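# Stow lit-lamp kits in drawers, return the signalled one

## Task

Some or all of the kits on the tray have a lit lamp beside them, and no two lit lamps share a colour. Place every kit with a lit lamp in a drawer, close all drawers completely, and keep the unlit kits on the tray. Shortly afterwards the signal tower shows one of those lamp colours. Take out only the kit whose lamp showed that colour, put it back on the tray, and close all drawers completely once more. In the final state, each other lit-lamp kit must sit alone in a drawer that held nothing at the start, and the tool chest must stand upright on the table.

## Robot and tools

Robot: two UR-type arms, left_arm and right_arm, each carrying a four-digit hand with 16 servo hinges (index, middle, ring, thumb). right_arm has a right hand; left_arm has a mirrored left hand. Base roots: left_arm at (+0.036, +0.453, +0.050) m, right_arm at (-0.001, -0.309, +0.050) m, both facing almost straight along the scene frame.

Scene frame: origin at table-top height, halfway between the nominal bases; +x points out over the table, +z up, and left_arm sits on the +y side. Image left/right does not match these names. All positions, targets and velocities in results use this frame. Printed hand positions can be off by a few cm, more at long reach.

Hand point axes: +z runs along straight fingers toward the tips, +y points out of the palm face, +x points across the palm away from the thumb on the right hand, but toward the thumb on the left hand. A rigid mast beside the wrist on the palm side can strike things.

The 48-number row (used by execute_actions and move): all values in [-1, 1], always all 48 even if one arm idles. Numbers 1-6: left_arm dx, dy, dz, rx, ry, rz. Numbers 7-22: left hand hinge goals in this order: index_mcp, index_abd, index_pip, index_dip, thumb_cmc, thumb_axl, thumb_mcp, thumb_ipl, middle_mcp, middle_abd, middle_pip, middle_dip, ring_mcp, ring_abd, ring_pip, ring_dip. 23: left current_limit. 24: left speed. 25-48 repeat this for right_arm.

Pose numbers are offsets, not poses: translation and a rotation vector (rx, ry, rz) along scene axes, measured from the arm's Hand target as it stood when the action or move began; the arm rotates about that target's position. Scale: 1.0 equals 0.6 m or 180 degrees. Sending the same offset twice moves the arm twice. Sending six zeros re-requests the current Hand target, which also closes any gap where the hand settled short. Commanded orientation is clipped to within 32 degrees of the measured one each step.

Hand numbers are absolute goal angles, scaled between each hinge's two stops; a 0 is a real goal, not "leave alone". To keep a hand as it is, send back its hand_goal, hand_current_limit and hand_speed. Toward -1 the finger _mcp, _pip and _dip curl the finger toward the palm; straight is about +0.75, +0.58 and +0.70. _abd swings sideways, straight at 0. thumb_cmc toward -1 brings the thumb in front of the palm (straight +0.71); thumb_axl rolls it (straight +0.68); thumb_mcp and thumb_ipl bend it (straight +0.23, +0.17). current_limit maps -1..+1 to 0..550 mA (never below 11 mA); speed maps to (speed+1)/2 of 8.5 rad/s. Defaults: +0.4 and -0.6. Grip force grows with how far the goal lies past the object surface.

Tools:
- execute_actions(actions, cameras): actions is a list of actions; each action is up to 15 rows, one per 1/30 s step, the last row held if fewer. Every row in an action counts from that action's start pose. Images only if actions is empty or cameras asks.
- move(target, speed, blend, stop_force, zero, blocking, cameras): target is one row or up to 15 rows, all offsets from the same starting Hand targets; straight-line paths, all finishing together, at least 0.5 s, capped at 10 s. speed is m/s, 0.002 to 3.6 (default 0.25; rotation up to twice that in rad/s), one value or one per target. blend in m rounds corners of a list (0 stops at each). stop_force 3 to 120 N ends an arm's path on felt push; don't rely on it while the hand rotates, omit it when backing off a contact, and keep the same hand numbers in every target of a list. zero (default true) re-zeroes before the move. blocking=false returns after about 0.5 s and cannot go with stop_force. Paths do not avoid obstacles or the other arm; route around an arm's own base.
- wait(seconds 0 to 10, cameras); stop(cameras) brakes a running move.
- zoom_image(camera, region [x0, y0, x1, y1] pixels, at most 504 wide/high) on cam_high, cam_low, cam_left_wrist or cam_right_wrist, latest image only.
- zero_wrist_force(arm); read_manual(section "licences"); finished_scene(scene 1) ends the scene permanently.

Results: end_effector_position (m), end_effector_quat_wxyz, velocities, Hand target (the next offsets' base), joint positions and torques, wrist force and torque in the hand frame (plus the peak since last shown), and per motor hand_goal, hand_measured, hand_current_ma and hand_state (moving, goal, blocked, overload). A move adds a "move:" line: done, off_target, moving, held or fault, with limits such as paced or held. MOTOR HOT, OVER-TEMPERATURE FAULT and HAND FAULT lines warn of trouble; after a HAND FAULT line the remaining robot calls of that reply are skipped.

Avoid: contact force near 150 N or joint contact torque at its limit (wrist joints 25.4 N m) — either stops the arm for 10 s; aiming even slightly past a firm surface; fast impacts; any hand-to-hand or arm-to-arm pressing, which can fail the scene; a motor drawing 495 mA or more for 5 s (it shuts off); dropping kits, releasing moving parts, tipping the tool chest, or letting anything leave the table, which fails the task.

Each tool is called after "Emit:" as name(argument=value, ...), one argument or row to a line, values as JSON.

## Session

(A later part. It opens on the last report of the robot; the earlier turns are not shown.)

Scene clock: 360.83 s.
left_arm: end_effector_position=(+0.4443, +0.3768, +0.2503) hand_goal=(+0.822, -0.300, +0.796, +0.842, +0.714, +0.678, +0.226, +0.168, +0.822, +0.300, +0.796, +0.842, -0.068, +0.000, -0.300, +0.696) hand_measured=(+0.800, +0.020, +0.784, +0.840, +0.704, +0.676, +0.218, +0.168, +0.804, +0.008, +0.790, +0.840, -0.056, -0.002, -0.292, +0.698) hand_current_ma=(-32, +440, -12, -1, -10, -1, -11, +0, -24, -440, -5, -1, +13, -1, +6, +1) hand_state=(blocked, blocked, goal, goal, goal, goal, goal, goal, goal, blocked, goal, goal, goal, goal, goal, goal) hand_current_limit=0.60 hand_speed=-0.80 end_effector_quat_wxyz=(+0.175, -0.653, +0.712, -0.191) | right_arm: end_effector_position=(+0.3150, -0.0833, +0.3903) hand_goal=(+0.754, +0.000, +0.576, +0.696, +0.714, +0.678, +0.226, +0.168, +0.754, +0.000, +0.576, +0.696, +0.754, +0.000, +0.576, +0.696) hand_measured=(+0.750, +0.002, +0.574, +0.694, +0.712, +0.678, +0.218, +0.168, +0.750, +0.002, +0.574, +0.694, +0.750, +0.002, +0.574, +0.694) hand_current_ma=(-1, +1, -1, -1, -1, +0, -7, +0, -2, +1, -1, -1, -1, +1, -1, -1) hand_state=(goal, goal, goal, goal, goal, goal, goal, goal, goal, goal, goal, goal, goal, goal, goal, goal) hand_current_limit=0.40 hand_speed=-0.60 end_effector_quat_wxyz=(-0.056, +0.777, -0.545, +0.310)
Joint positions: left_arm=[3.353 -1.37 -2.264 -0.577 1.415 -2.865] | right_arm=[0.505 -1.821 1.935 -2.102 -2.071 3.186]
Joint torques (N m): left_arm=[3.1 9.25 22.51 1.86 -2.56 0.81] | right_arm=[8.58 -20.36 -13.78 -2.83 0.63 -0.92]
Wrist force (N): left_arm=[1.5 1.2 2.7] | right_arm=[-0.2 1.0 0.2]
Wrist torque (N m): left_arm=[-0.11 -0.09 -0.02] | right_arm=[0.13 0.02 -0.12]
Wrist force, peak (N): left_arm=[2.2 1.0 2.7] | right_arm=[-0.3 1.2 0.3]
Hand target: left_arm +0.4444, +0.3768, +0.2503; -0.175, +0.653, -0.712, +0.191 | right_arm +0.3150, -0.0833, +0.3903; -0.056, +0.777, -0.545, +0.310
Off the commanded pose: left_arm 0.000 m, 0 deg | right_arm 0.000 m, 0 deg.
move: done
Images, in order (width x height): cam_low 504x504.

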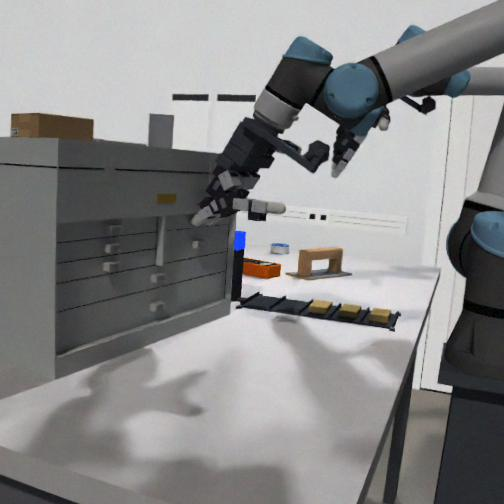

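Emit:
move(
  target=[-0.292,0.0325,0,0,0,0,0.822,-0.3,0.796,0.842,0.714,0.678,0.226,0.168,0.822,0.3,0.796,0.842,-0.068,0,-0.3,0.696,0.6,-0.8,0,0,0,0,0,0,0.754,0,0.576,0.696,0.714,0.678,0.226,0.168,0.754,0,0.576,0.696,0.754,0,0.576,0.696,0.4,-0.6],
  speed=0.04,
  cameras=["cam_low","cam_right_wrist"],
)

Emit:
zoom_image(
  camera="cam_right_wrist",
  region=[290, 280, 490, 470],
)

Scene clock: 366.03 s.
left_arm: end_effector_position=(+0.2692, +0.3962, +0.2502) hand_goal=(+0.822, -0.300, +0.796, +0.842, +0.714, +0.678, +0.226, +0.168, +0.822, +0.300, +0.796, +0.842, -0.068, +0.000, -0.300, +0.696) hand_measured=(+0.802, +0.004, +0.784, +0.838, +0.704, +0.676, +0.218, +0.168, +0.804, +0.002, +0.792, +0.840, -0.056, -0.002, -0.292, +0.698) hand_current_ma=(-29, +440, -12, -2, -10, -1, -11, +0, -24, -440, -3, -1, +13, -1, +6, +1) hand_state=(blocked, blocked, goal, goal, goal, goal, goal, goal, goal, blocked, goal, goal, goal, goal, goal, goal) hand_current_limit=0.60 hand_speed=-0.80 end_effector_quat_wxyz=(+0.175, -0.653, +0.712, -0.191) | right_arm: end_effector_position=(+0.3150, -0.0833, +0.3903) hand_goal=(+0.754, +0.000, +0.576, +0.696, +0.714, +0.678, +0.226, +0.168, +0.754, +0.000, +0.576, +0.696, +0.754, +0.000, +0.576, +0.696) hand_measured=(+0.750, +0.002, +0.574, +0.694, +0.712, +0.678, +0.218, +0.168, +0.750, +0.002, +0.574, +0.694, +0.750, +0.002, +0.574, +0.694) hand_current_ma=(-1, +1, -1, -1, -1, +0, -7, +0, -2, +1, -1, -1, -1, +1, -1, -1) hand_state=(goal, goal, goal, goal, goal, goal, goal, goal, goal, goal, goal, goal, goal, goal, goal, goal) hand_current_limit=0.40 hand_speed=-0.60 end_effector_quat_wxyz=(-0.056, +0.777, -0.545, +0.310)
Joint positions: left_arm=[3.71 -0.652 -2.54 -1.097 1.253 -2.537] | right_arm=[0.505 -1.821 1.935 -2.102 -2.071 3.186]
Joint torques (N m): left_arm=[-1.34 -8.32 34.88 2.62 0.68 0.01] | right_arm=[8.44 -20.52 -14.04 -3.8 0.79 -0.79]
Wrist force (N): left_arm=[-3.0 2.2 0.6] | right_arm=[-0.2 1.0 0.3]
Wrist torque (N m): left_arm=[0.04 -0.65 -0.32] | right_arm=[0.13 0.02 -0.11]
Wrist force, peak (N): left_arm=[-3.6 1.7 2.5] | right_arm=[-0.2 1.2 0.3]
Hand target: left_arm +0.2692, +0.3963, +0.2503; -0.175, +0.653, -0.712, +0.191 | right_arm +0.3150, -0.0833, +0.3903; -0.056, +0.777, -0.545, +0.310
Off the commanded pose: left_arm 0.000 m, 0 deg | right_arm 0.000 m, 0 deg.
move: done
Images, in order (width x height): cam_low 504x504, cam_right_wrist 504x504.

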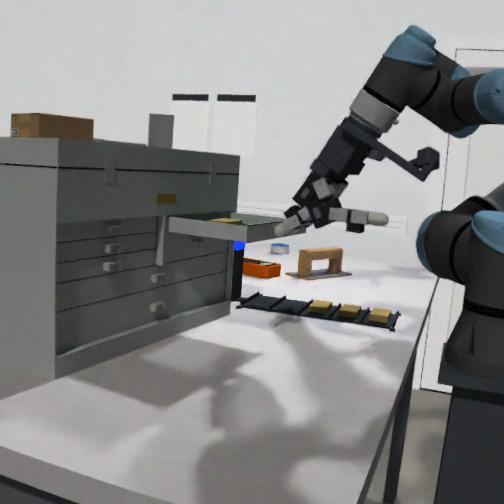

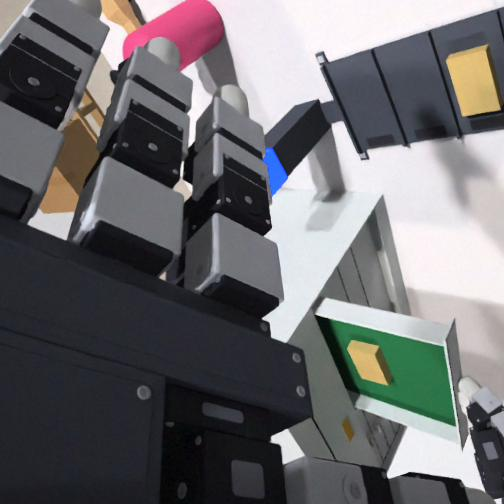

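Scaled by 2.520 from the camera's 504x504 image, which has a finer 720x720 frame.

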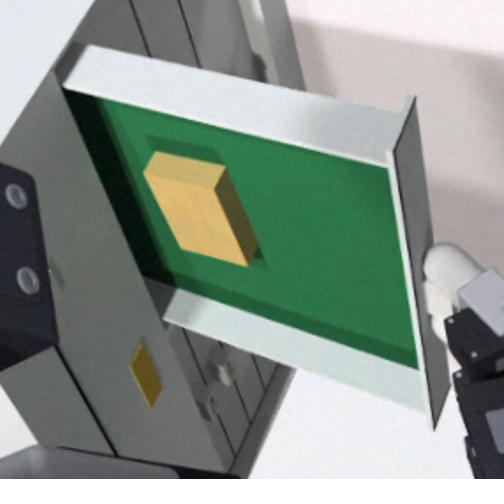

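Emit:
move(
  target=[0,0,0,0,0,0,0.822,0.2,0.796,0.842,0.714,0.678,0.226,0.168,0.822,-0.2,0.796,0.842,-0.068,0,-0.3,0.696,0.4,-0.6,0,0,0,0,0,0,0.754,0,0.576,0.696,0.714,0.678,0.226,0.168,0.754,0,0.576,0.696,0.754,0,0.576,0.696,0.4,-0.6],
  speed=0.1,
)

Emit:
move(
  target=[
    [-0.022,0,0.03,0,0,0,0.822,0.2,0.796,0.842,0.714,0.678,0.226,0.168,0.822,-0.2,0.796,0.842,-0.068,0,-0.3,0.696,0.4,-0.6,0.107,-0.258,0.02,0,0,-0.139,0.754,0,0.576,0.696,0.714,0.678,0.226,0.168,0.754,0,0.576,0.696,0.754,0,0.576,0.696,0.4,-0.6],
    [-0.022,0,0.17,0,0,0,0.822,0.2,0.796,0.842,0.714,0.678,0.226,0.168,0.822,-0.2,0.796,0.842,-0.068,0,-0.3,0.696,0.4,-0.6,0.098,-0.537,0.05,0,0,-0.278,0.754,0,0.576,0.696,0.714,0.678,0.226,0.168,0.754,0,0.576,0.696,0.754,0,0.576,0.696,0.4,-0.6],
  ],
  speed=[0.25,0.25],
  blend=[0.02,0],
)

Emit:
move(
  target=[
    [0.1248,-0.1608,0.013,0.1215,-0.1335,0.515,0.70,0,-0.139,-0.232,-0.514,0.678,0,0.168,0.98,0,0.95,0.95,0.98,0,0.95,0.95,0.3,-0.6,0,0,0,0,0,0,0.754,0,0.576,0.696,0.714,0.678,0.226,0.168,0.754,0,0.576,0.696,0.754,0,0.576,0.696,0.4,-0.6],
    [0.4442,-0.0333,-0.037,0.1215,-0.1335,0.515,0.70,0,-0.139,-0.232,-0.514,0.678,0,0.168,0.98,0,0.95,0.95,0.98,0,0.95,0.95,0.3,-0.6,0,0,0,0,0,0,0.754,0,0.576,0.696,0.714,0.678,0.226,0.168,0.754,0,0.576,0.696,0.754,0,0.576,0.696,0.4,-0.6],
  ],
  speed=[0.3,0.15],
  blend=[0.02,0],
  cameras=["cam_high","cam_low","cam_left_wrist"],
)

Emit:
zoom_image(
  camera="cam_low",
  region=[150, 130, 330, 290],
)

Scene clock: 368.43 s.
left_arm: end_effector_position=(+0.2692, +0.3963, +0.2503) hand_goal=(+0.822, +0.200, +0.796, +0.842, +0.714, +0.678, +0.226, +0.168, +0.822, -0.200, +0.796, +0.842, -0.068, +0.000, -0.300, +0.696) hand_measured=(+0.804, +0.194, +0.786, +0.838, +0.704, +0.676, +0.218, +0.168, +0.804, -0.196, +0.792, +0.840, -0.056, -0.002, -0.292, +0.698) hand_current_ma=(-25, -4, -8, -2, -10, -1, -11, +0, -23, +2, -3, -1, +13, -1, +6, +1) hand_state=(goal, goal, goal, goal, goal, goal, goal, goal, goal, goal, goal, goal, goal, goal, goal, goal) hand_current_limit=0.40 hand_speed=-0.60 end_effector_quat_wxyz=(+0.175, -0.653, +0.712, -0.191) | right_arm: end_effector_position=(+0.3150, -0.0833, +0.3903) hand_goal=(+0.754, +0.000, +0.576, +0.696, +0.714, +0.678, +0.226, +0.168, +0.754, +0.000, +0.576, +0.696, +0.754, +0.000, +0.576, +0.696) hand_measured=(+0.750, +0.002, +0.574, +0.694, +0.712, +0.678, +0.218, +0.168, +0.750, +0.002, +0.574, +0.694, +0.750, +0.002, +0.574, +0.694) hand_current_ma=(-1, +1, -1, -1, -1, +0, -7, +0, -2, +1, -1, -1, -1, +1, -1, -1) hand_state=(goal, goal, goal, goal, goal, goal, goal, goal, goal, goal, goal, goal, goal, goal, goal, goal) hand_current_limit=0.40 hand_speed=-0.60 end_effector_quat_wxyz=(-0.056, +0.777, -0.545, +0.310)
Joint positions: left_arm=[3.71 -0.652 -2.54 -1.097 1.254 -2.537] | right_arm=[0.505 -1.821 1.935 -2.102 -2.071 3.186]
Joint torques (N m): left_arm=[-4.29 -8.87 35.57 2.72 1.09 -0.53] | right_arm=[8.08 -20.27 -13.86 -4.11 0.75 -0.68]
Wrist force (N): left_arm=[1.1 1.7 0.1] | right_arm=[-0.1 1.1 0.3]
Wrist torque (N m): left_arm=[0.16 -0.12 0.16] | right_arm=[0.13 0.01 -0.11]
Wrist force, peak (N): left_arm=[-2.7 2.3 1.9] | right_arm=[-0.1 1.1 0.4]
Hand target: left_arm +0.2692, +0.3963, +0.2503; -0.175, +0.653, -0.712, +0.191 | right_arm +0.3150, -0.0833, +0.3903; -0.056, +0.777, -0.545, +0.310
Off the commanded pose: left_arm 0.000 m, 0 deg | right_arm 0.000 m, 0 deg.
move: done

Scene clock: 370.67 s.
left_arm: end_effector_position=(+0.2560, +0.3963, +0.3522) hand_goal=(+0.822, +0.200, +0.796, +0.842, +0.714, +0.678, +0.226, +0.168, +0.822, -0.200, +0.796, +0.842, -0.068, +0.000, -0.300, +0.696) hand_measured=(+0.808, +0.196, +0.790, +0.838, +0.704, +0.676, +0.218, +0.168, +0.804, -0.196, +0.792, +0.840, -0.056, -0.002, -0.292, +0.698) hand_current_ma=(-17, -2, -5, -2, -10, -1, -11, +0, -22, +2, -3, -1, +13, -1, +6, +1) hand_state=(goal, goal, goal, goal, goal, goal, goal, goal, goal, goal, goal, goal, goal, goal, goal, goal) hand_current_limit=0.40 hand_speed=-0.60 end_effector_quat_wxyz=(+0.175, -0.653, +0.712, -0.191) | right_arm: end_effector_position=(+0.3739, -0.4054, +0.4203) hand_goal=(+0.754, +0.000, +0.576, +0.696, +0.714, +0.678, +0.226, +0.168, +0.754, +0.000, +0.576, +0.696, +0.754, +0.000, +0.576, +0.696) hand_measured=(+0.750, +0.002, +0.574, +0.694, +0.712, +0.678, +0.218, +0.168, +0.750, +0.002, +0.574, +0.694, +0.750, +0.002, +0.574, +0.694) hand_current_ma=(-2, +1, -1, -1, -1, +0, -7, +0, -2, +1, -1, -1, -1, +1, -1, -1) hand_state=(goal, goal, goal, goal, goal, goal, goal, goal, goal, goal, goal, goal, goal, goal, goal, goal) hand_current_limit=0.40 hand_speed=-0.60 end_effector_quat_wxyz=(-0.080, -0.474, +0.822, -0.304) end_effector_velocity=(+0.000, -0.002, +0.000) end_effector_angular_velocity=(+0.000, +0.000, -0.005)
Joint positions: left_arm=[3.766 -0.621 -2.278 -1.408 1.231 -2.482] | right_arm=[-0.367 -1.83 1.864 -2.022 -2.072 3.187]
Joint velocities: left_arm=[within noise] | right_arm=[-0.006 0 0.001 -0.001 0 -0.001]
Joint torques (N m): left_arm=[0.71 -1.71 27.64 4.01 -3.01 0.25] | right_arm=[-8.81 -17.35 -13.41 -5.33 0.85 -1.6]
Wrist force (N): left_arm=[1.7 1.3 0.6] | right_arm=[0.2 0.9 0.3]
Wrist torque (N m): left_arm=[0.09 -0.19 -0.01] | right_arm=[0.09 -0.04 -0.06]
Wrist force, peak (N): left_arm=[1.7 1.9 0.9] | right_arm=[1.9 0.2 1.4]
Hand target: left_arm +0.2560, +0.3963, +0.3523; -0.175, +0.653, -0.712, +0.191 | right_arm +0.3738, -0.4055, +0.4203; -0.080, -0.474, +0.822, -0.304
Off the commanded pose: left_arm 0.000 m, 0 deg | right_arm 0.000 m, 0 deg.
move: done

Scene clock: 375.43 s.
left_arm: end_effector_position=(+0.5225, +0.3763, +0.3301) hand_goal=(+0.700, +0.000, -0.138, -0.232, -0.514, +0.678, +0.000, +0.168, +0.980, +0.000, +0.950, +0.950, +0.980, +0.000, +0.950, +0.950) hand_measured=(+0.696, +0.002, -0.136, -0.228, -0.512, +0.676, +0.000, +0.168, +0.960, -0.002, +0.944, +0.946, +0.960, -0.002, +0.942, +0.948) hand_current_ma=(-3, +1, +1, +2, +0, -1, +0, +0, -29, -1, -5, -2, -27, -1, -6, -1) hand_state=(goal, goal, goal, goal, goal, goal, goal, goal, blocked, goal, goal, goal, goal, goal, goal, goal) hand_current_limit=0.30 hand_speed=-0.60 end_effector_quat_wxyz=(-0.492, +0.871, +0.000, +0.001) | right_arm: end_effector_position=(+0.3738, -0.4055, +0.4203) hand_goal=(+0.754, +0.000, +0.576, +0.696, +0.714, +0.678, +0.226, +0.168, +0.754, +0.000, +0.576, +0.696, +0.754, +0.000, +0.576, +0.696) hand_measured=(+0.750, +0.002, +0.574, +0.694, +0.712, +0.678, +0.218, +0.168, +0.750, +0.002, +0.574, +0.694, +0.750, +0.002, +0.574, +0.694) hand_current_ma=(-2, +1, -1, -1, -1, +0, -7, +0, -2, +1, -1, -1, -1, +1, -1, -1) hand_state=(goal, goal, goal, goal, goal, goal, goal, goal, goal, goal, goal, goal, goal, goal, goal, goal) hand_current_limit=0.40 hand_speed=-0.60 end_effector_quat_wxyz=(-0.080, -0.474, +0.822, -0.304)
Joint positions: left_arm=[2.922 -1.623 -1.736 -1.669 2.568 -5.086] | right_arm=[-0.367 -1.83 1.864 -2.023 -2.072 3.187]
Joint torques (N m): left_arm=[4.71 17.56 19.42 3.1 -1.21 0.88] | right_arm=[-7.65 -20.15 -13.48 -5.38 0.86 -1.64]
Wrist force (N): left_arm=[1.4 2.6 0.0] | right_arm=[0.3 0.7 0.5]
Wrist torque (N m): left_arm=[0.21 -0.18 0.08] | right_arm=[0.06 -0.06 -0.05]
Wrist force, peak (N): left_arm=[2.9 2.3 0.8] | right_arm=[0.3 0.9 0.4]
Hand target: left_arm +0.5225, +0.3763, +0.3301; -0.492, +0.871, +0.000, +0.001 | right_arm +0.3738, -0.4055, +0.4203; -0.080, -0.474, +0.822, -0.304
Off the commanded pose: left_arm 0.000 m, 0 deg | right_arm 0.000 m, 0 deg.
move: done
Images, in order (width x height): cam_high 504x504, cam_low 504x504, cam_left_wrist 504x504.

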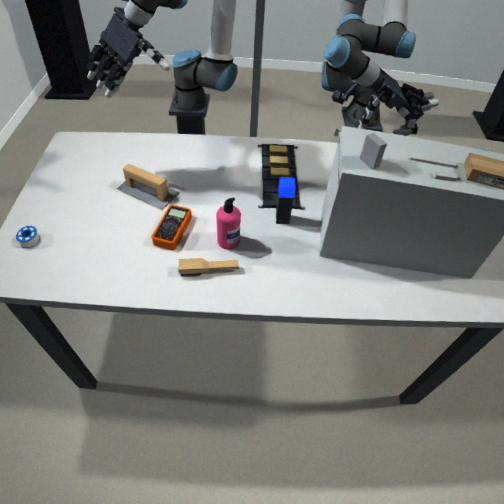

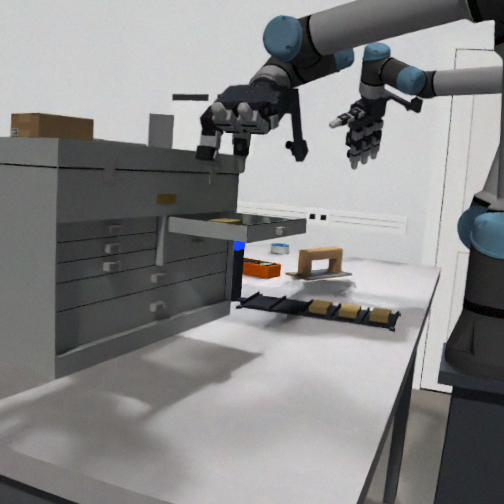

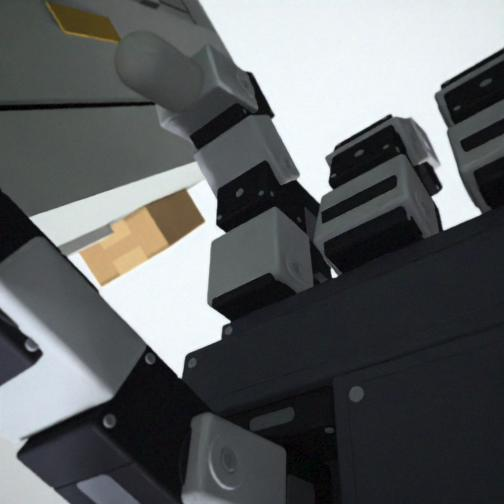

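Scaled by 2.800 from the camera's 504x504 image, which has a finer 720x720 frame.

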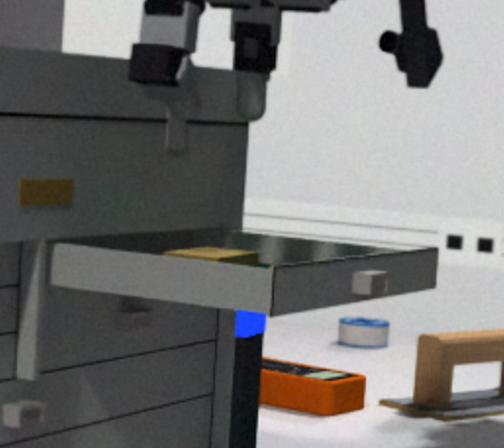

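Emit:
move(
  target=[0,0,-0.145,0,0,0,0.726,0,-0.139,-0.232,-0.514,0.678,0.0,0.168,0.98,0,0.95,0.95,0.98,0,0.95,0.95,0.3,-0.6,0,0,0,0,0,0,0.754,0,0.576,0.696,0.714,0.678,0.226,0.168,0.754,0,0.576,0.696,0.754,0,0.576,0.696,0.4,-0.6],
  speed=0.12,
)

Emit:
move(
  target=[0,0,-0.0245,0,0,0,0.726,0,-0.139,-0.232,-0.514,0.678,0.0,0.168,0.98,0,0.95,0.95,0.98,0,0.95,0.95,0.3,-0.6,0,0,0,0,0,0,0.754,0,0.576,0.696,0.714,0.678,0.226,0.168,0.754,0,0.576,0.696,0.754,0,0.576,0.696,0.4,-0.6],
  speed=0.02,
  stop_force=4,
  cameras=["cam_high","cam_low","cam_left_wrist"],
)

Emit:
zoom_image(
  camera="cam_low",
  region=[150, 130, 330, 290],
)

Scene clock: 377.30 s.
left_arm: end_effector_position=(+0.5225, +0.3763, +0.2431) hand_goal=(+0.726, +0.000, -0.138, -0.232, -0.514, +0.678, +0.000, +0.168, +0.980, +0.000, +0.950, +0.950, +0.980, +0.000, +0.950, +0.950) hand_measured=(+0.712, +0.002, -0.136, -0.228, -0.512, +0.676, +0.000, +0.168, +0.960, -0.002, +0.944, +0.946, +0.960, -0.002, +0.942, +0.948) hand_current_ma=(-16, +1, +1, +2, +0, -1, +0, +0, -29, -1, -5, -2, -27, -1, -5, -1) hand_state=(goal, goal, goal, goal, goal, goal, goal, goal, blocked, goal, goal, goal, goal, goal, goal, goal) hand_current_limit=0.30 hand_speed=-0.60 end_effector_quat_wxyz=(-0.492, +0.871, +0.000, +0.001) | right_arm: end_effector_position=(+0.3738, -0.4055, +0.4203) hand_goal=(+0.754, +0.000, +0.576, +0.696, +0.714, +0.678, +0.226, +0.168, +0.754, +0.000, +0.576, +0.696, +0.754, +0.000, +0.576, +0.696) hand_measured=(+0.750, +0.002, +0.574, +0.694, +0.712, +0.678, +0.218, +0.168, +0.750, +0.002, +0.574, +0.694, +0.750, +0.002, +0.574, +0.694) hand_current_ma=(-2, +1, -1, -1, -1, +0, -7, +0, -2, +1, -1, -1, -1, +1, -1, -1) hand_state=(goal, goal, goal, goal, goal, goal, goal, goal, goal, goal, goal, goal, goal, goal, goal, goal) hand_current_limit=0.40 hand_speed=-0.60 end_effector_quat_wxyz=(-0.080, -0.474, +0.822, -0.304)
Joint positions: left_arm=[2.922 -1.692 -1.896 -1.441 2.568 -5.085] | right_arm=[-0.367 -1.83 1.864 -2.023 -2.072 3.187]
Joint torques (N m): left_arm=[5.71 31.63 25.84 2.95 -0.56 -0.65] | right_arm=[-7.8 -20.45 -13.62 -5.32 0.88 -1.68]
Wrist force (N): left_arm=[1.6 2.5 0.3] | right_arm=[0.3 0.7 0.5]
Wrist torque (N m): left_arm=[0.18 -0.20 -0.11] | right_arm=[0.06 -0.06 -0.05]
Wrist force, peak (N): left_arm=[1.4 3.8 1.0] | right_arm=[0.3 0.8 0.6]
Hand target: left_arm +0.5225, +0.3763, +0.2431; -0.492, +0.871, +0.000, +0.001 | right_arm +0.3738, -0.4055, +0.4203; -0.080, -0.474, +0.822, -0.304
Off the commanded pose: left_arm 0.000 m, 0 deg | right_arm 0.000 m, 0 deg.
move: done

Scene clock: 379.10 s.
left_arm: end_effector_position=(+0.5225, +0.3763, +0.2284) hand_goal=(+0.726, +0.000, -0.138, -0.232, -0.514, +0.678, +0.000, +0.168, +0.980, +0.000, +0.950, +0.950, +0.980, +0.000, +0.950, +0.950) hand_measured=(+0.712, +0.002, -0.136, -0.228, -0.512, +0.676, +0.000, +0.168, +0.960, -0.002, +0.944, +0.946, +0.960, -0.002, +0.942, +0.948) hand_current_ma=(-16, +1, +1, +2, +0, -1, +0, +0, -29, -1, -5, -2, -27, -1, -5, -1) hand_state=(goal, goal, goal, goal, goal, goal, goal, goal, blocked, goal, goal, goal, goal, goal, goal, goal) hand_current_limit=0.30 hand_speed=-0.60 end_effector_quat_wxyz=(-0.492, +0.871, +0.000, +0.001) | right_arm: end_effector_position=(+0.3738, -0.4055, +0.4203) hand_goal=(+0.754, +0.000, +0.576, +0.696, +0.714, +0.678, +0.226, +0.168, +0.754, +0.000, +0.576, +0.696, +0.754, +0.000, +0.576, +0.696) hand_measured=(+0.750, +0.002, +0.574, +0.694, +0.712, +0.678, +0.218, +0.168, +0.750, +0.002, +0.574, +0.694, +0.750, +0.002, +0.574, +0.694) hand_current_ma=(-2, +1, -1, -1, -1, +0, -7, +0, -2, +1, -1, -1, -1, +1, -1, -1) hand_state=(goal, goal, goal, goal, goal, goal, goal, goal, goal, goal, goal, goal, goal, goal, goal, goal) hand_current_limit=0.40 hand_speed=-0.60 end_effector_quat_wxyz=(-0.080, -0.474, +0.822, -0.304)
Joint positions: left_arm=[2.922 -1.708 -1.919 -1.401 2.568 -5.085] | right_arm=[-0.367 -1.83 1.864 -2.023 -2.072 3.187]
Joint torques (N m): left_arm=[7.74 38 33.07 0.07 0.82 0.74] | right_arm=[-8.07 -20.2 -13.96 -5.2 0.79 -1.63]
Wrist force (N): left_arm=[1.6 2.5 0.3] | right_arm=[0.1 0.7 0.5]
Wrist torque (N m): left_arm=[0.17 -0.20 -0.11] | right_arm=[0.06 -0.04 -0.07]
Wrist force, peak (N): left_arm=[1.6 2.6 0.4] | right_arm=[0.1 0.9 0.7]
Hand target: left_arm +0.5225, +0.3763, +0.2284; -0.492, +0.871, +0.000, +0.001 | right_arm +0.3738, -0.4055, +0.4203; -0.080, -0.474, +0.822, -0.304
Off the commanded pose: left_arm 0.000 m, 0 deg | right_arm 0.000 m, 0 deg.
move: done
Images, in order (width x height): cam_high 504x504, cam_low 504x504, cam_left_wrist 504x504.

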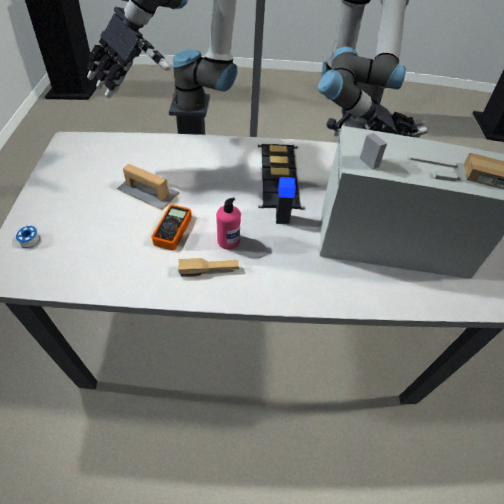

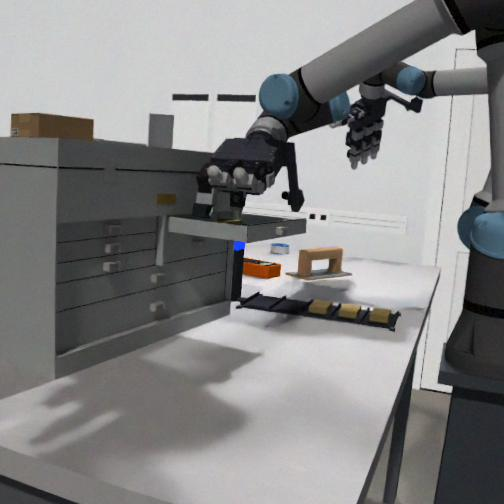

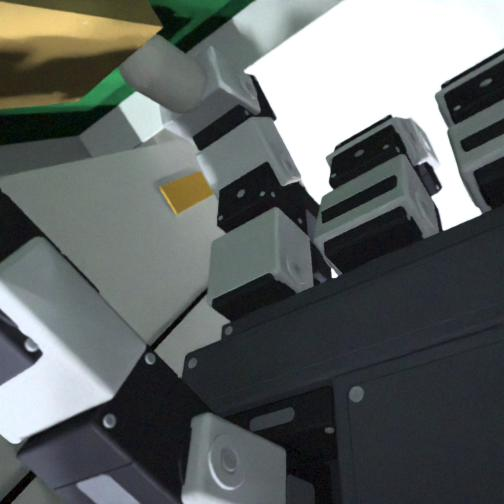

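Scaled by 2.800 from the camera's 504x504 image, which has a finer 720x720 frame.

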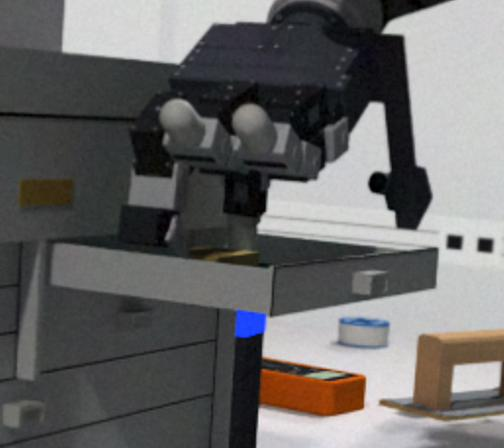

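Emit:
move(
  target=[0,0,-0.005,0,0,0,0.726,0,-0.139,-0.232,-0.514,0.678,0.0,0.168,0.98,0,0.95,0.95,0.98,0,0.95,0.95,0.3,-0.6,0,0,0,0,0,0,0.754,0,0.576,0.696,0.714,0.678,0.226,0.168,0.754,0,0.576,0.696,0.754,0,0.576,0.696,0.4,-0.6],
  speed=0.01,
  stop_force=3,
)

Emit:
move(
  target=[0,0,0,0,0,0,0.5,0,-0.139,-0.232,-0.514,0.678,-0.30,0.168,0.98,0,0.95,0.95,0.98,0,0.95,0.95,0.1,-0.85,0,0,0,0,0,0,0.754,0,0.576,0.696,0.714,0.678,0.226,0.168,0.754,0,0.576,0.696,0.754,0,0.576,0.696,0.4,-0.6],
  speed=0.05,
  cameras=["cam_low","cam_left_wrist"],
)

Emit:
zoom_image(
  camera="cam_low",
  region=[150, 130, 330, 290],
)

Scene clock: 380.90 s.
left_arm: end_effector_position=(+0.5225, +0.3763, +0.2253) hand_goal=(+0.726, +0.000, -0.138, -0.232, -0.514, +0.678, +0.000, +0.168, +0.980, +0.000, +0.950, +0.950, +0.980, +0.000, +0.950, +0.950) hand_measured=(+0.712, +0.002, -0.136, -0.230, -0.512, +0.676, +0.000, +0.168, +0.960, -0.002, +0.944, +0.946, +0.960, -0.002, +0.942, +0.948) hand_current_ma=(-16, +1, +1, +1, +0, -1, +0, +0, -29, -1, -5, -2, -27, -1, -5, -1) hand_state=(goal, goal, goal, goal, goal, goal, goal, goal, blocked, goal, goal, goal, goal, goal, goal, goal) hand_current_limit=0.30 hand_speed=-0.60 end_effector_quat_wxyz=(-0.492, +0.871, +0.000, +0.001) | right_arm: end_effector_position=(+0.3738, -0.4055, +0.4203) hand_goal=(+0.754, +0.000, +0.576, +0.696, +0.714, +0.678, +0.226, +0.168, +0.754, +0.000, +0.576, +0.696, +0.754, +0.000, +0.576, +0.696) hand_measured=(+0.750, +0.002, +0.574, +0.694, +0.712, +0.678, +0.218, +0.168, +0.750, +0.002, +0.574, +0.694, +0.750, +0.002, +0.574, +0.694) hand_current_ma=(-2, +1, -1, -1, -1, +0, -7, +0, -2, +1, -1, -1, -1, +1, -1, -1) hand_state=(goal, goal, goal, goal, goal, goal, goal, goal, goal, goal, goal, goal, goal, goal, goal, goal) hand_current_limit=0.40 hand_speed=-0.60 end_effector_quat_wxyz=(-0.080, -0.474, +0.822, -0.304)
Joint positions: left_arm=[2.922 -1.712 -1.923 -1.393 2.568 -5.085] | right_arm=[-0.367 -1.83 1.864 -2.023 -2.072 3.187]
Joint torques (N m): left_arm=[6.15 29.54 27.87 0.34 1.74 0.08] | right_arm=[-7.85 -20.22 -13.92 -5.35 0.8 -1.6]
Wrist force (N): left_arm=[1.4 2.0 0.0] | right_arm=[0.2 0.6 0.4]
Wrist torque (N m): left_arm=[0.15 -0.18 -0.12] | right_arm=[0.05 -0.05 -0.06]
Wrist force, peak (N): left_arm=[1.7 2.5 0.3] | right_arm=[0.2 0.9 0.7]
Hand target: left_arm +0.5225, +0.3763, +0.2254; -0.492, +0.871, +0.000, +0.001 | right_arm +0.3738, -0.4055, +0.4203; -0.080, -0.474, +0.822, -0.304
Off the commanded pose: left_arm 0.000 m, 0 deg | right_arm 0.000 m, 0 deg.
move: done

Scene clock: 381.57 s.
left_arm: end_effector_position=(+0.5225, +0.3763, +0.2254) hand_goal=(+0.500, +0.000, -0.138, -0.232, -0.514, +0.678, -0.300, +0.168, +0.980, +0.000, +0.950, +0.950, +0.980, +0.000, +0.950, +0.950) hand_measured=(+0.592, +0.002, -0.124, -0.236, -0.512, +0.676, -0.104, +0.184, +0.960, -0.002, +0.944, +0.946, +0.960, -0.002, +0.942, +0.948) hand_current_ma=(+263, +1, +16, -2, +0, -1, +302, +28, -29, -1, -5, -2, -27, -1, -5, -1) hand_state=(blocked, goal, goal, goal, goal, goal, blocked, goal, blocked, goal, goal, goal, goal, goal, goal, goal) hand_current_limit=0.10 hand_speed=-0.85 end_effector_quat_wxyz=(-0.492, +0.871, +0.000, +0.001) | right_arm: end_effector_position=(+0.3738, -0.4055, +0.4203) hand_goal=(+0.754, +0.000, +0.576, +0.696, +0.714, +0.678, +0.226, +0.168, +0.754, +0.000, +0.576, +0.696, +0.754, +0.000, +0.576, +0.696) hand_measured=(+0.750, +0.002, +0.574, +0.694, +0.712, +0.678, +0.218, +0.168, +0.750, +0.002, +0.574, +0.694, +0.750, +0.002, +0.574, +0.694) hand_current_ma=(-2, +1, -1, -1, -1, +0, -7, +0, -2, +1, -1, -1, -1, +1, -1, -1) hand_state=(goal, goal, goal, goal, goal, goal, goal, goal, goal, goal, goal, goal, goal, goal, goal, goal) hand_current_limit=0.40 hand_speed=-0.60 end_effector_quat_wxyz=(-0.080, -0.474, +0.822, -0.304)
Joint positions: left_arm=[2.922 -1.712 -1.923 -1.393 2.568 -5.085] | right_arm=[-0.367 -1.83 1.864 -2.023 -2.072 3.187]
Joint torques (N m): left_arm=[6.39 35.9 30.1 0.58 2.63 0.11] | right_arm=[-7.73 -20.36 -13.82 -5.22 0.84 -1.61]
Wrist force (N): left_arm=[1.5 -2.4 -1.0] | right_arm=[0.2 0.7 0.4]
Wrist torque (N m): left_arm=[0.02 -0.17 -0.17] | right_arm=[0.07 -0.05 -0.06]
Wrist force, peak (N): left_arm=[1.4 -2.7 -1.2] | right_arm=[0.3 0.9 0.5]
Hand target: left_arm +0.5225, +0.3763, +0.2254; -0.492, +0.871, +0.000, +0.001 | right_arm +0.3738, -0.4055, +0.4203; -0.080, -0.474, +0.822, -0.304
Off the commanded pose: left_arm 0.000 m, 0 deg | right_arm 0.000 m, 0 deg.
move: done
Images, in order (width x height): cam_low 504x504, cam_left_wrist 504x504.

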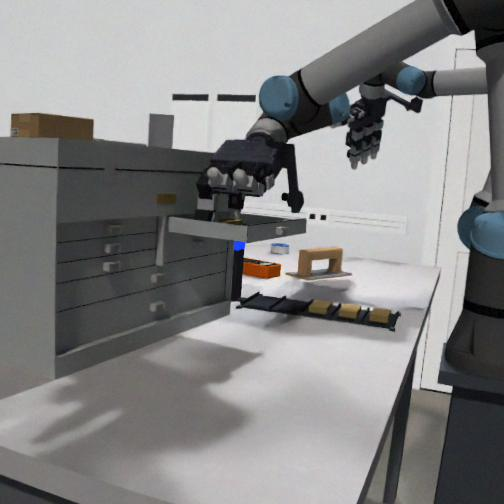

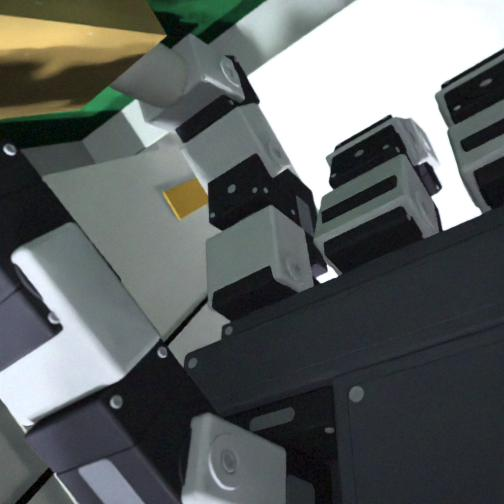

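Scaled by 2.800 from the camera's 504x504 image, which has a finer 720x720 frame.

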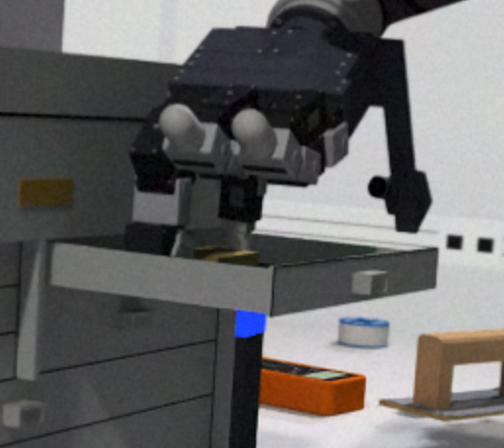

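Emit:
move(
  target=[
    [0,0,0.03,0,0,0,0.5,0,-0.139,-0.232,-0.514,0.678,-0.30,0.168,0.98,0,0.95,0.95,0.98,0,0.95,0.95,0.1,-0.85,0,0,0,0,0,0,0.754,0,0.576,0.696,0.714,0.678,0.226,0.168,0.754,0,0.576,0.696,0.754,0,0.576,0.696,0.4,-0.6],
    [0,0,0.14,0,0,0,0.5,0,-0.139,-0.232,-0.514,0.678,-0.30,0.168,0.98,0,0.95,0.95,0.98,0,0.95,0.95,0.1,-0.85,0,0,0,0,0,0,0.754,0,0.576,0.696,0.714,0.678,0.226,0.168,0.754,0,0.576,0.696,0.754,0,0.576,0.696,0.4,-0.6],
  ],
  speed=[0.03,0.1],
  blend=[0.01,0],
  cameras=["cam_low","cam_left_wrist"],
)

Emit:
zoom_image(
  camera="cam_low",
  region=[150, 130, 330, 290],
)

Scene clock: 384.13 s.
left_arm: end_effector_position=(+0.5225, +0.3763, +0.3094) hand_goal=(+0.500, +0.000, -0.138, -0.232, -0.514, +0.678, -0.300, +0.168, +0.980, +0.000, +0.950, +0.950, +0.980, +0.000, +0.950, +0.950) hand_measured=(+0.578, +0.002, -0.104, -0.220, -0.516, +0.676, -0.106, +0.184, +0.960, -0.002, +0.944, +0.946, +0.960, -0.002, +0.942, +0.948) hand_current_ma=(+210, +1, +54, +13, -1, -1, +302, +30, -29, -1, -5, -2, -27, -1, -5, -1) hand_state=(blocked, goal, blocked, goal, goal, goal, blocked, goal, blocked, goal, goal, goal, goal, goal, goal, goal) hand_current_limit=0.10 hand_speed=-0.85 end_effector_quat_wxyz=(-0.492, +0.871, +0.000, +0.001) | right_arm: end_effector_position=(+0.3738, -0.4055, +0.4203) hand_goal=(+0.754, +0.000, +0.576, +0.696, +0.714, +0.678, +0.226, +0.168, +0.754, +0.000, +0.576, +0.696, +0.754, +0.000, +0.576, +0.696) hand_measured=(+0.750, +0.002, +0.574, +0.694, +0.712, +0.678, +0.218, +0.168, +0.750, +0.002, +0.574, +0.694, +0.750, +0.002, +0.574, +0.694) hand_current_ma=(-2, +1, -1, -1, -1, +0, -7, +0, -2, +1, -1, -1, -1, +1, -1, -1) hand_state=(goal, goal, goal, goal, goal, goal, goal, goal, goal, goal, goal, goal, goal, goal, goal, goal) hand_current_limit=0.40 hand_speed=-0.60 end_effector_quat_wxyz=(-0.080, -0.474, +0.822, -0.304)
Joint positions: left_arm=[2.923 -1.635 -1.778 -1.615 2.568 -5.086] | right_arm=[-0.367 -1.83 1.864 -2.023 -2.072 3.187]
Joint torques (N m): left_arm=[-4.02 15.6 22.75 1.84 3.3 0.65] | right_arm=[-7.87 -20.6 -14.1 -5.13 0.82 -1.54]
Wrist force (N): left_arm=[1.3 3.7 0.7] | right_arm=[0.2 0.7 0.5]
Wrist torque (N m): left_arm=[0.24 -0.19 0.11] | right_arm=[0.06 -0.06 -0.05]
Wrist force, peak (N): left_arm=[1.4 4.3 1.2] | right_arm=[0.3 0.9 0.6]
Hand target: left_arm +0.5225, +0.3763, +0.3094; -0.492, +0.871, +0.000, +0.001 | right_arm +0.3738, -0.4055, +0.4203; -0.080, -0.474, +0.822, -0.304
Off the commanded pose: left_arm 0.000 m, 0 deg | right_arm 0.000 m, 0 deg.
move: done; blend cut to 0.009 m at target 1
Images, in order (width x height): cam_low 504x504, cam_left_wrist 504x504.

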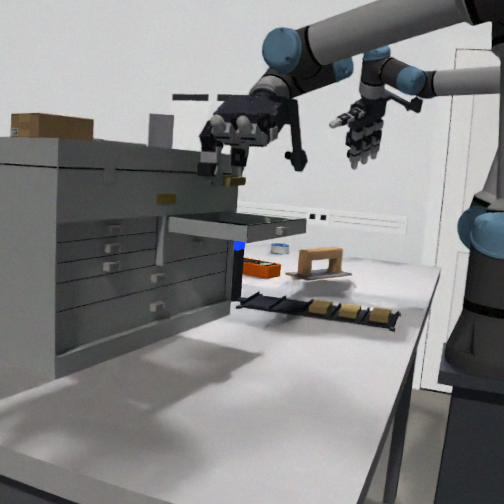

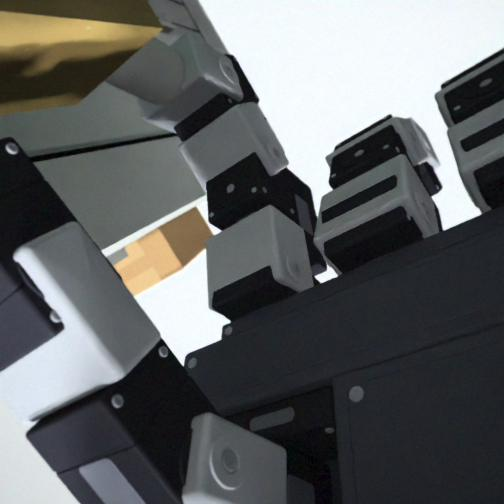

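Scaled by 2.800 from the camera's 504x504 image, which has a finer 720x720 frame.

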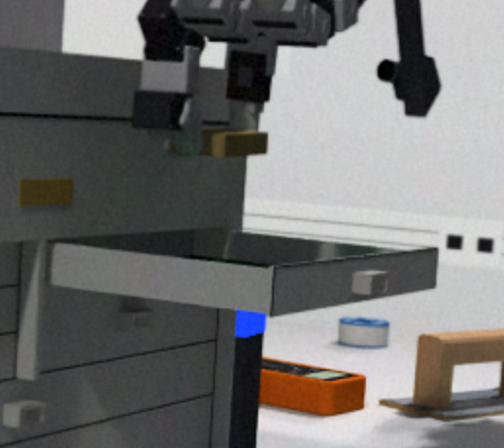

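Emit:
move(
  target=[
    [-0.1083,-0.5097,0,0,0,0,0.5,0,-0.139,-0.232,-0.514,0.678,-0.30,0.168,0.98,0,0.95,0.95,0.98,0,0.95,0.95,0.1,-0.85,0,0,0,0,0,0,0.754,0,0.576,0.696,0.714,0.678,0.226,0.168,0.754,0,0.576,0.696,0.754,0,0.576,0.696,0.4,-0.6],
    [-0.1083,-0.5097,-0.3157,0,0,0,0.5,0,-0.139,-0.232,-0.514,0.678,-0.30,0.168,0.98,0,0.95,0.95,0.98,0,0.95,0.95,0.1,-0.85,0,0,0,0,0,0,0.754,0,0.576,0.696,0.714,0.678,0.226,0.168,0.754,0,0.576,0.696,0.754,0,0.576,0.696,0.4,-0.6],
    [-0.1083,-0.4597,-0.4073,0,0,0,0.5,0,-0.139,-0.232,-0.514,0.678,-0.30,0.168,0.98,0,0.95,0.95,0.98,0,0.95,0.95,0.1,-0.85,0,0,0,0,0,0,0.754,0,0.576,0.696,0.714,0.678,0.226,0.168,0.754,0,0.576,0.696,0.754,0,0.576,0.696,0.4,-0.6],
  ],
  speed=[0.15,0.12,0.06],
  blend=[0.02,0.015,0],
  cameras=["cam_high","cam_low","cam_left_wrist"],
)

Emit:
zoom_image(
  camera="cam_low",
  region=[230, 220, 370, 340],
)

Emit:
zoom_image(
  camera="cam_high",
  region=[250, 140, 320, 210],
)

Scene clock: 390.17 s.
left_arm: end_effector_position=(+0.4575, +0.1006, +0.0649) hand_goal=(+0.500, +0.000, -0.138, -0.232, -0.514, +0.678, -0.300, +0.168, +0.980, +0.000, +0.950, +0.950, +0.980, +0.000, +0.950, +0.950) hand_measured=(+0.578, +0.002, -0.104, -0.220, -0.516, +0.676, -0.106, +0.186, +0.960, -0.002, +0.944, +0.946, +0.960, -0.002, +0.942, +0.948) hand_current_ma=(+207, +1, +57, +13, -1, -1, +303, +32, -29, -1, -5, -2, -27, -1, -5, -1) hand_state=(blocked, goal, blocked, goal, goal, goal, blocked, goal, blocked, goal, goal, goal, goal, goal, goal, goal) hand_current_limit=0.10 hand_speed=-0.85 end_effector_quat_wxyz=(-0.492, +0.870, +0.000, +0.001) | right_arm: end_effector_position=(+0.3738, -0.4055, +0.4203) hand_goal=(+0.754, +0.000, +0.576, +0.696, +0.714, +0.678, +0.226, +0.168, +0.754, +0.000, +0.576, +0.696, +0.754, +0.000, +0.576, +0.696) hand_measured=(+0.750, +0.002, +0.574, +0.694, +0.712, +0.678, +0.218, +0.168, +0.750, +0.002, +0.574, +0.694, +0.750, +0.002, +0.574, +0.694) hand_current_ma=(-2, +1, -1, -1, -1, +0, -7, +0, -2, +1, -1, -1, -1, +1, -1, -1) hand_state=(goal, goal, goal, goal, goal, goal, goal, goal, goal, goal, goal, goal, goal, goal, goal, goal) hand_current_limit=0.40 hand_speed=-0.60 end_effector_quat_wxyz=(-0.080, -0.474, +0.822, -0.304)
Joint positions: left_arm=[2.428 -2.184 -1.588 -1.756 2.291 -5.73] | right_arm=[-0.367 -1.83 1.864 -2.023 -2.072 3.187]
Joint torques (N m): left_arm=[-6.86 55.37 26.04 -0.27 -1.38 -0.96] | right_arm=[-7.25 -19.91 -14.27 -5.07 0.8 -1.4]
Wrist force (N): left_arm=[1.4 3.9 0.9] | right_arm=[0.4 0.9 0.5]
Wrist torque (N m): left_arm=[0.24 -0.18 -0.12] | right_arm=[0.08 -0.08 -0.03]
Wrist force, peak (N): left_arm=[1.4 4.6 1.3] | right_arm=[0.3 0.9 0.7]
Hand target: left_arm +0.4575, +0.1005, +0.0650; -0.492, +0.871, +0.000, +0.001 | right_arm +0.3738, -0.4055, +0.4203; -0.080, -0.474, +0.822, -0.304
Off the commanded pose: left_arm 0.000 m, 0 deg | right_arm 0.000 m, 0 deg.
move: done
Images, in order (width x height): cam_high 504x504, cam_low 504x504, cam_left_wrist 504x504.

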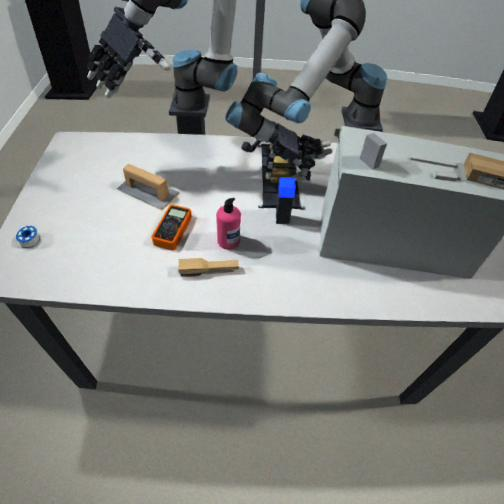

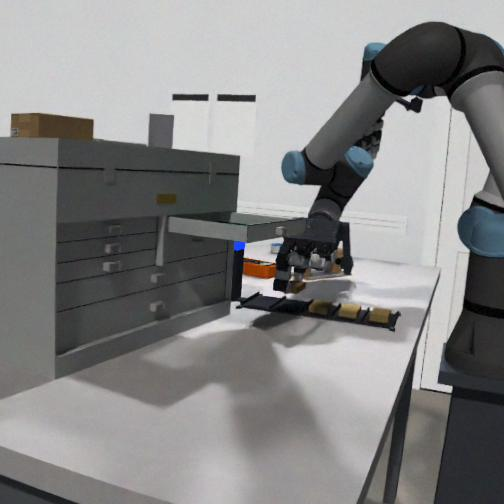

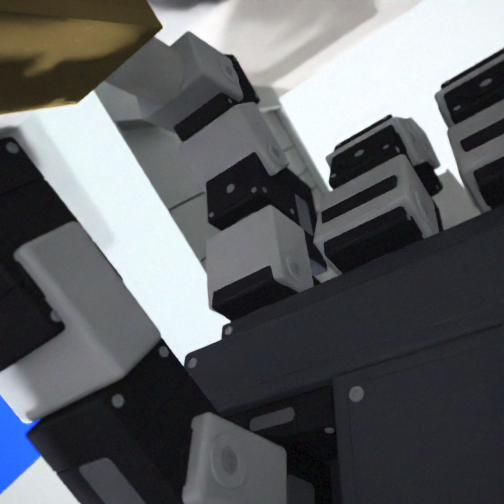

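Scaled by 3.600 from the camera's 504x504 image, which has a finer 720x720 frame.

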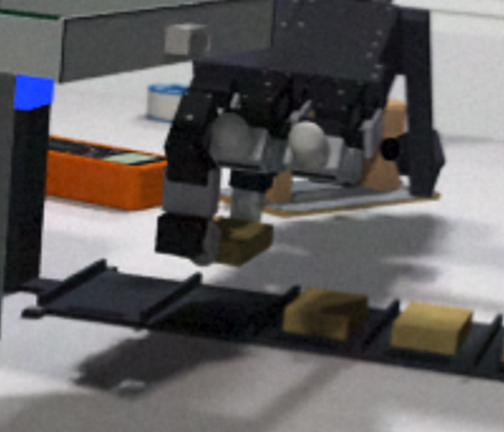

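Scaled by 7.200 from the camera's 504x504 image, which has a finer 720x720 frame.

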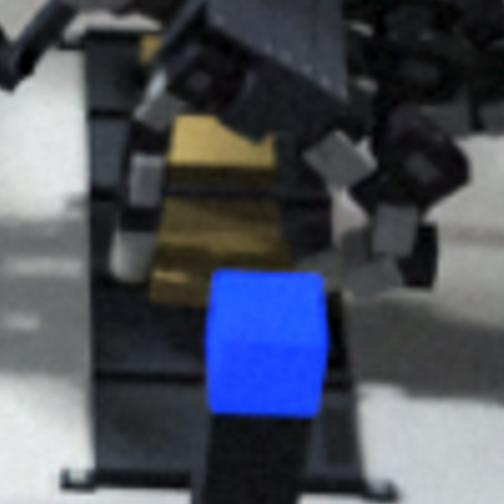

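Emit:
move(
  target=[0,0,-0.065,0,0,0,0.5,0,-0.139,-0.232,-0.514,0.678,-0.30,0.168,0.98,0,0.95,0.95,0.98,0,0.95,0.95,0.1,-0.85,0,0,0,0,0,0,0.754,0,0.576,0.696,0.714,0.678,0.226,0.168,0.754,0,0.576,0.696,0.754,0,0.576,0.696,0.4,-0.6],
  speed=0.02,
  stop_force=3,
  cameras=["cam_high","cam_low","cam_left_wrist"],
)

Emit:
zoom_image(
  camera="cam_low",
  region=[230, 220, 370, 340],
)

Emit:
zoom_image(
  camera="cam_high",
  region=[250, 140, 320, 210],
)

Scene clock: 393.43 s.
left_arm: end_effector_position=(+0.4575, +0.1005, +0.0288) hand_goal=(+0.500, +0.000, -0.138, -0.232, -0.514, +0.678, -0.300, +0.168, +0.980, +0.000, +0.950, +0.950, +0.980, +0.000, +0.950, +0.950) hand_measured=(+0.578, +0.002, -0.104, -0.224, -0.516, +0.676, -0.106, +0.186, +0.960, -0.002, +0.944, +0.946, +0.960, -0.002, +0.942, +0.948) hand_current_ma=(+207, +1, +57, +8, -1, -1, +302, +33, -29, -1, -5, -2, -27, -1, -5, -1) hand_state=(blocked, goal, blocked, goal, goal, goal, blocked, goal, blocked, goal, goal, goal, goal, goal, goal, goal) hand_current_limit=0.10 hand_speed=-0.85 end_effector_quat_wxyz=(-0.492, +0.871, +0.000, +0.001) | right_arm: end_effector_position=(+0.3738, -0.4055, +0.4203) hand_goal=(+0.754, +0.000, +0.576, +0.696, +0.714, +0.678, +0.226, +0.168, +0.754, +0.000, +0.576, +0.696, +0.754, +0.000, +0.576, +0.696) hand_measured=(+0.750, +0.002, +0.574, +0.694, +0.712, +0.678, +0.218, +0.168, +0.750, +0.002, +0.574, +0.694, +0.750, +0.002, +0.574, +0.694) hand_current_ma=(-2, +1, -1, -1, -1, +0, -7, +0, -2, +1, -1, -1, -1, +1, -1, -1) hand_state=(goal, goal, goal, goal, goal, goal, goal, goal, goal, goal, goal, goal, goal, goal, goal, goal) hand_current_limit=0.40 hand_speed=-0.60 end_effector_quat_wxyz=(-0.080, -0.474, +0.822, -0.304)
Joint positions: left_arm=[2.427 -2.237 -1.609 -1.682 2.291 -5.73] | right_arm=[-0.367 -1.83 1.864 -2.023 -2.072 3.187]
Joint torques (N m): left_arm=[-5.8 55.47 28.14 1.48 -1.54 -0.53] | right_arm=[-7.29 -20.23 -14.2 -5.08 0.76 -1.43]
Wrist force (N): left_arm=[1.5 2.5 0.7] | right_arm=[0.2 0.6 0.4]
Wrist torque (N m): left_arm=[0.26 -0.20 -0.12] | right_arm=[0.05 -0.04 -0.06]
Wrist force, peak (N): left_arm=[1.8 4.0 0.8] | right_arm=[0.1 1.0 0.6]
Hand target: left_arm +0.4575, +0.1005, +0.0288; -0.492, +0.871, +0.000, +0.001 (not the last commanded pose) | right_arm +0.3738, -0.4055, +0.4203; -0.080, -0.474, +0.822, -0.304
Off the commanded pose: left_arm 0.003 m, 0 deg | right_arm 0.000 m, 0 deg.
move: contact (left_arm)
Images, in order (width x height): cam_high 504x504, cam_low 504x504, cam_left_wrist 504x504.

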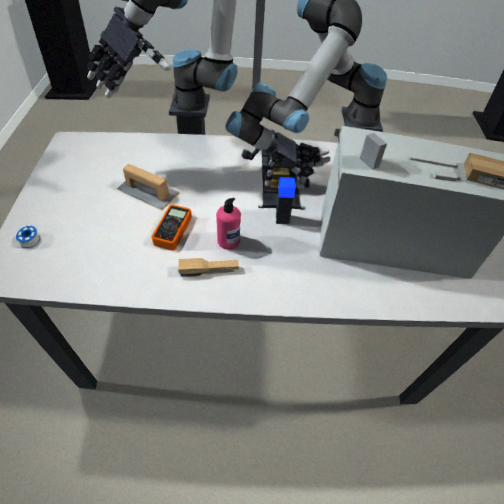

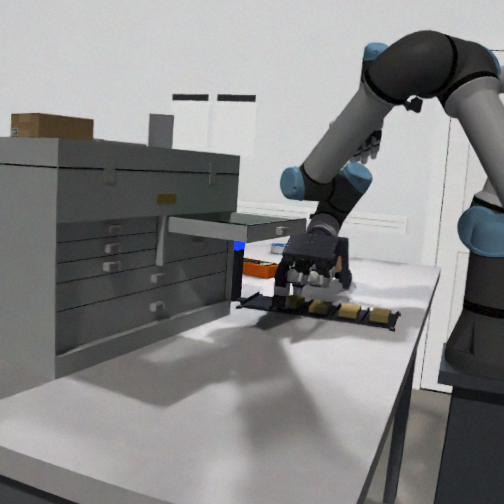

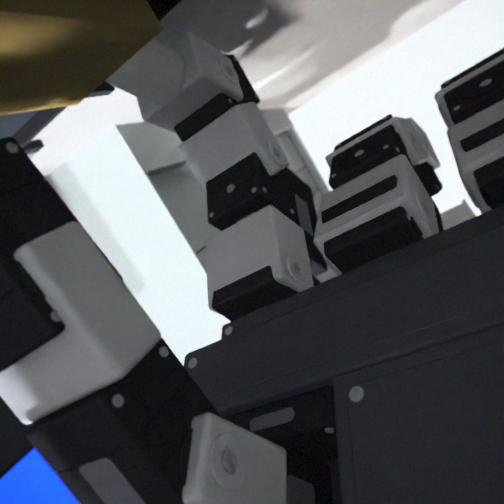

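Scaled by 3.600 from the camera's 504x504 image, which has a finer 720x720 frame.

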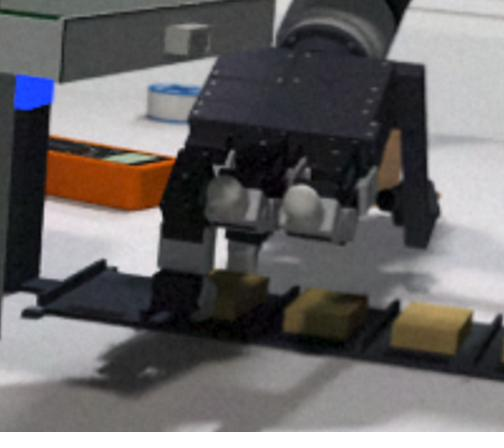

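Scaled by 7.200 from the camera's 504x504 image, which has a finer 720x720 frame.

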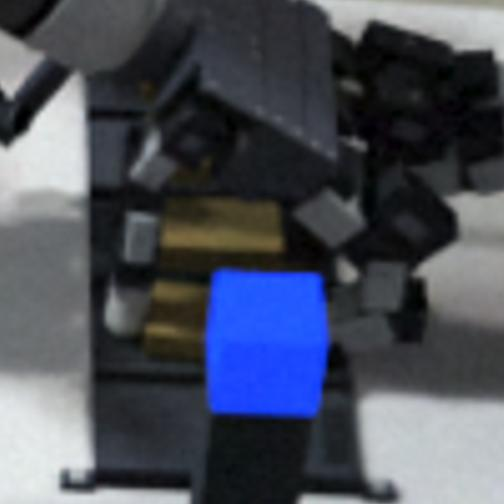

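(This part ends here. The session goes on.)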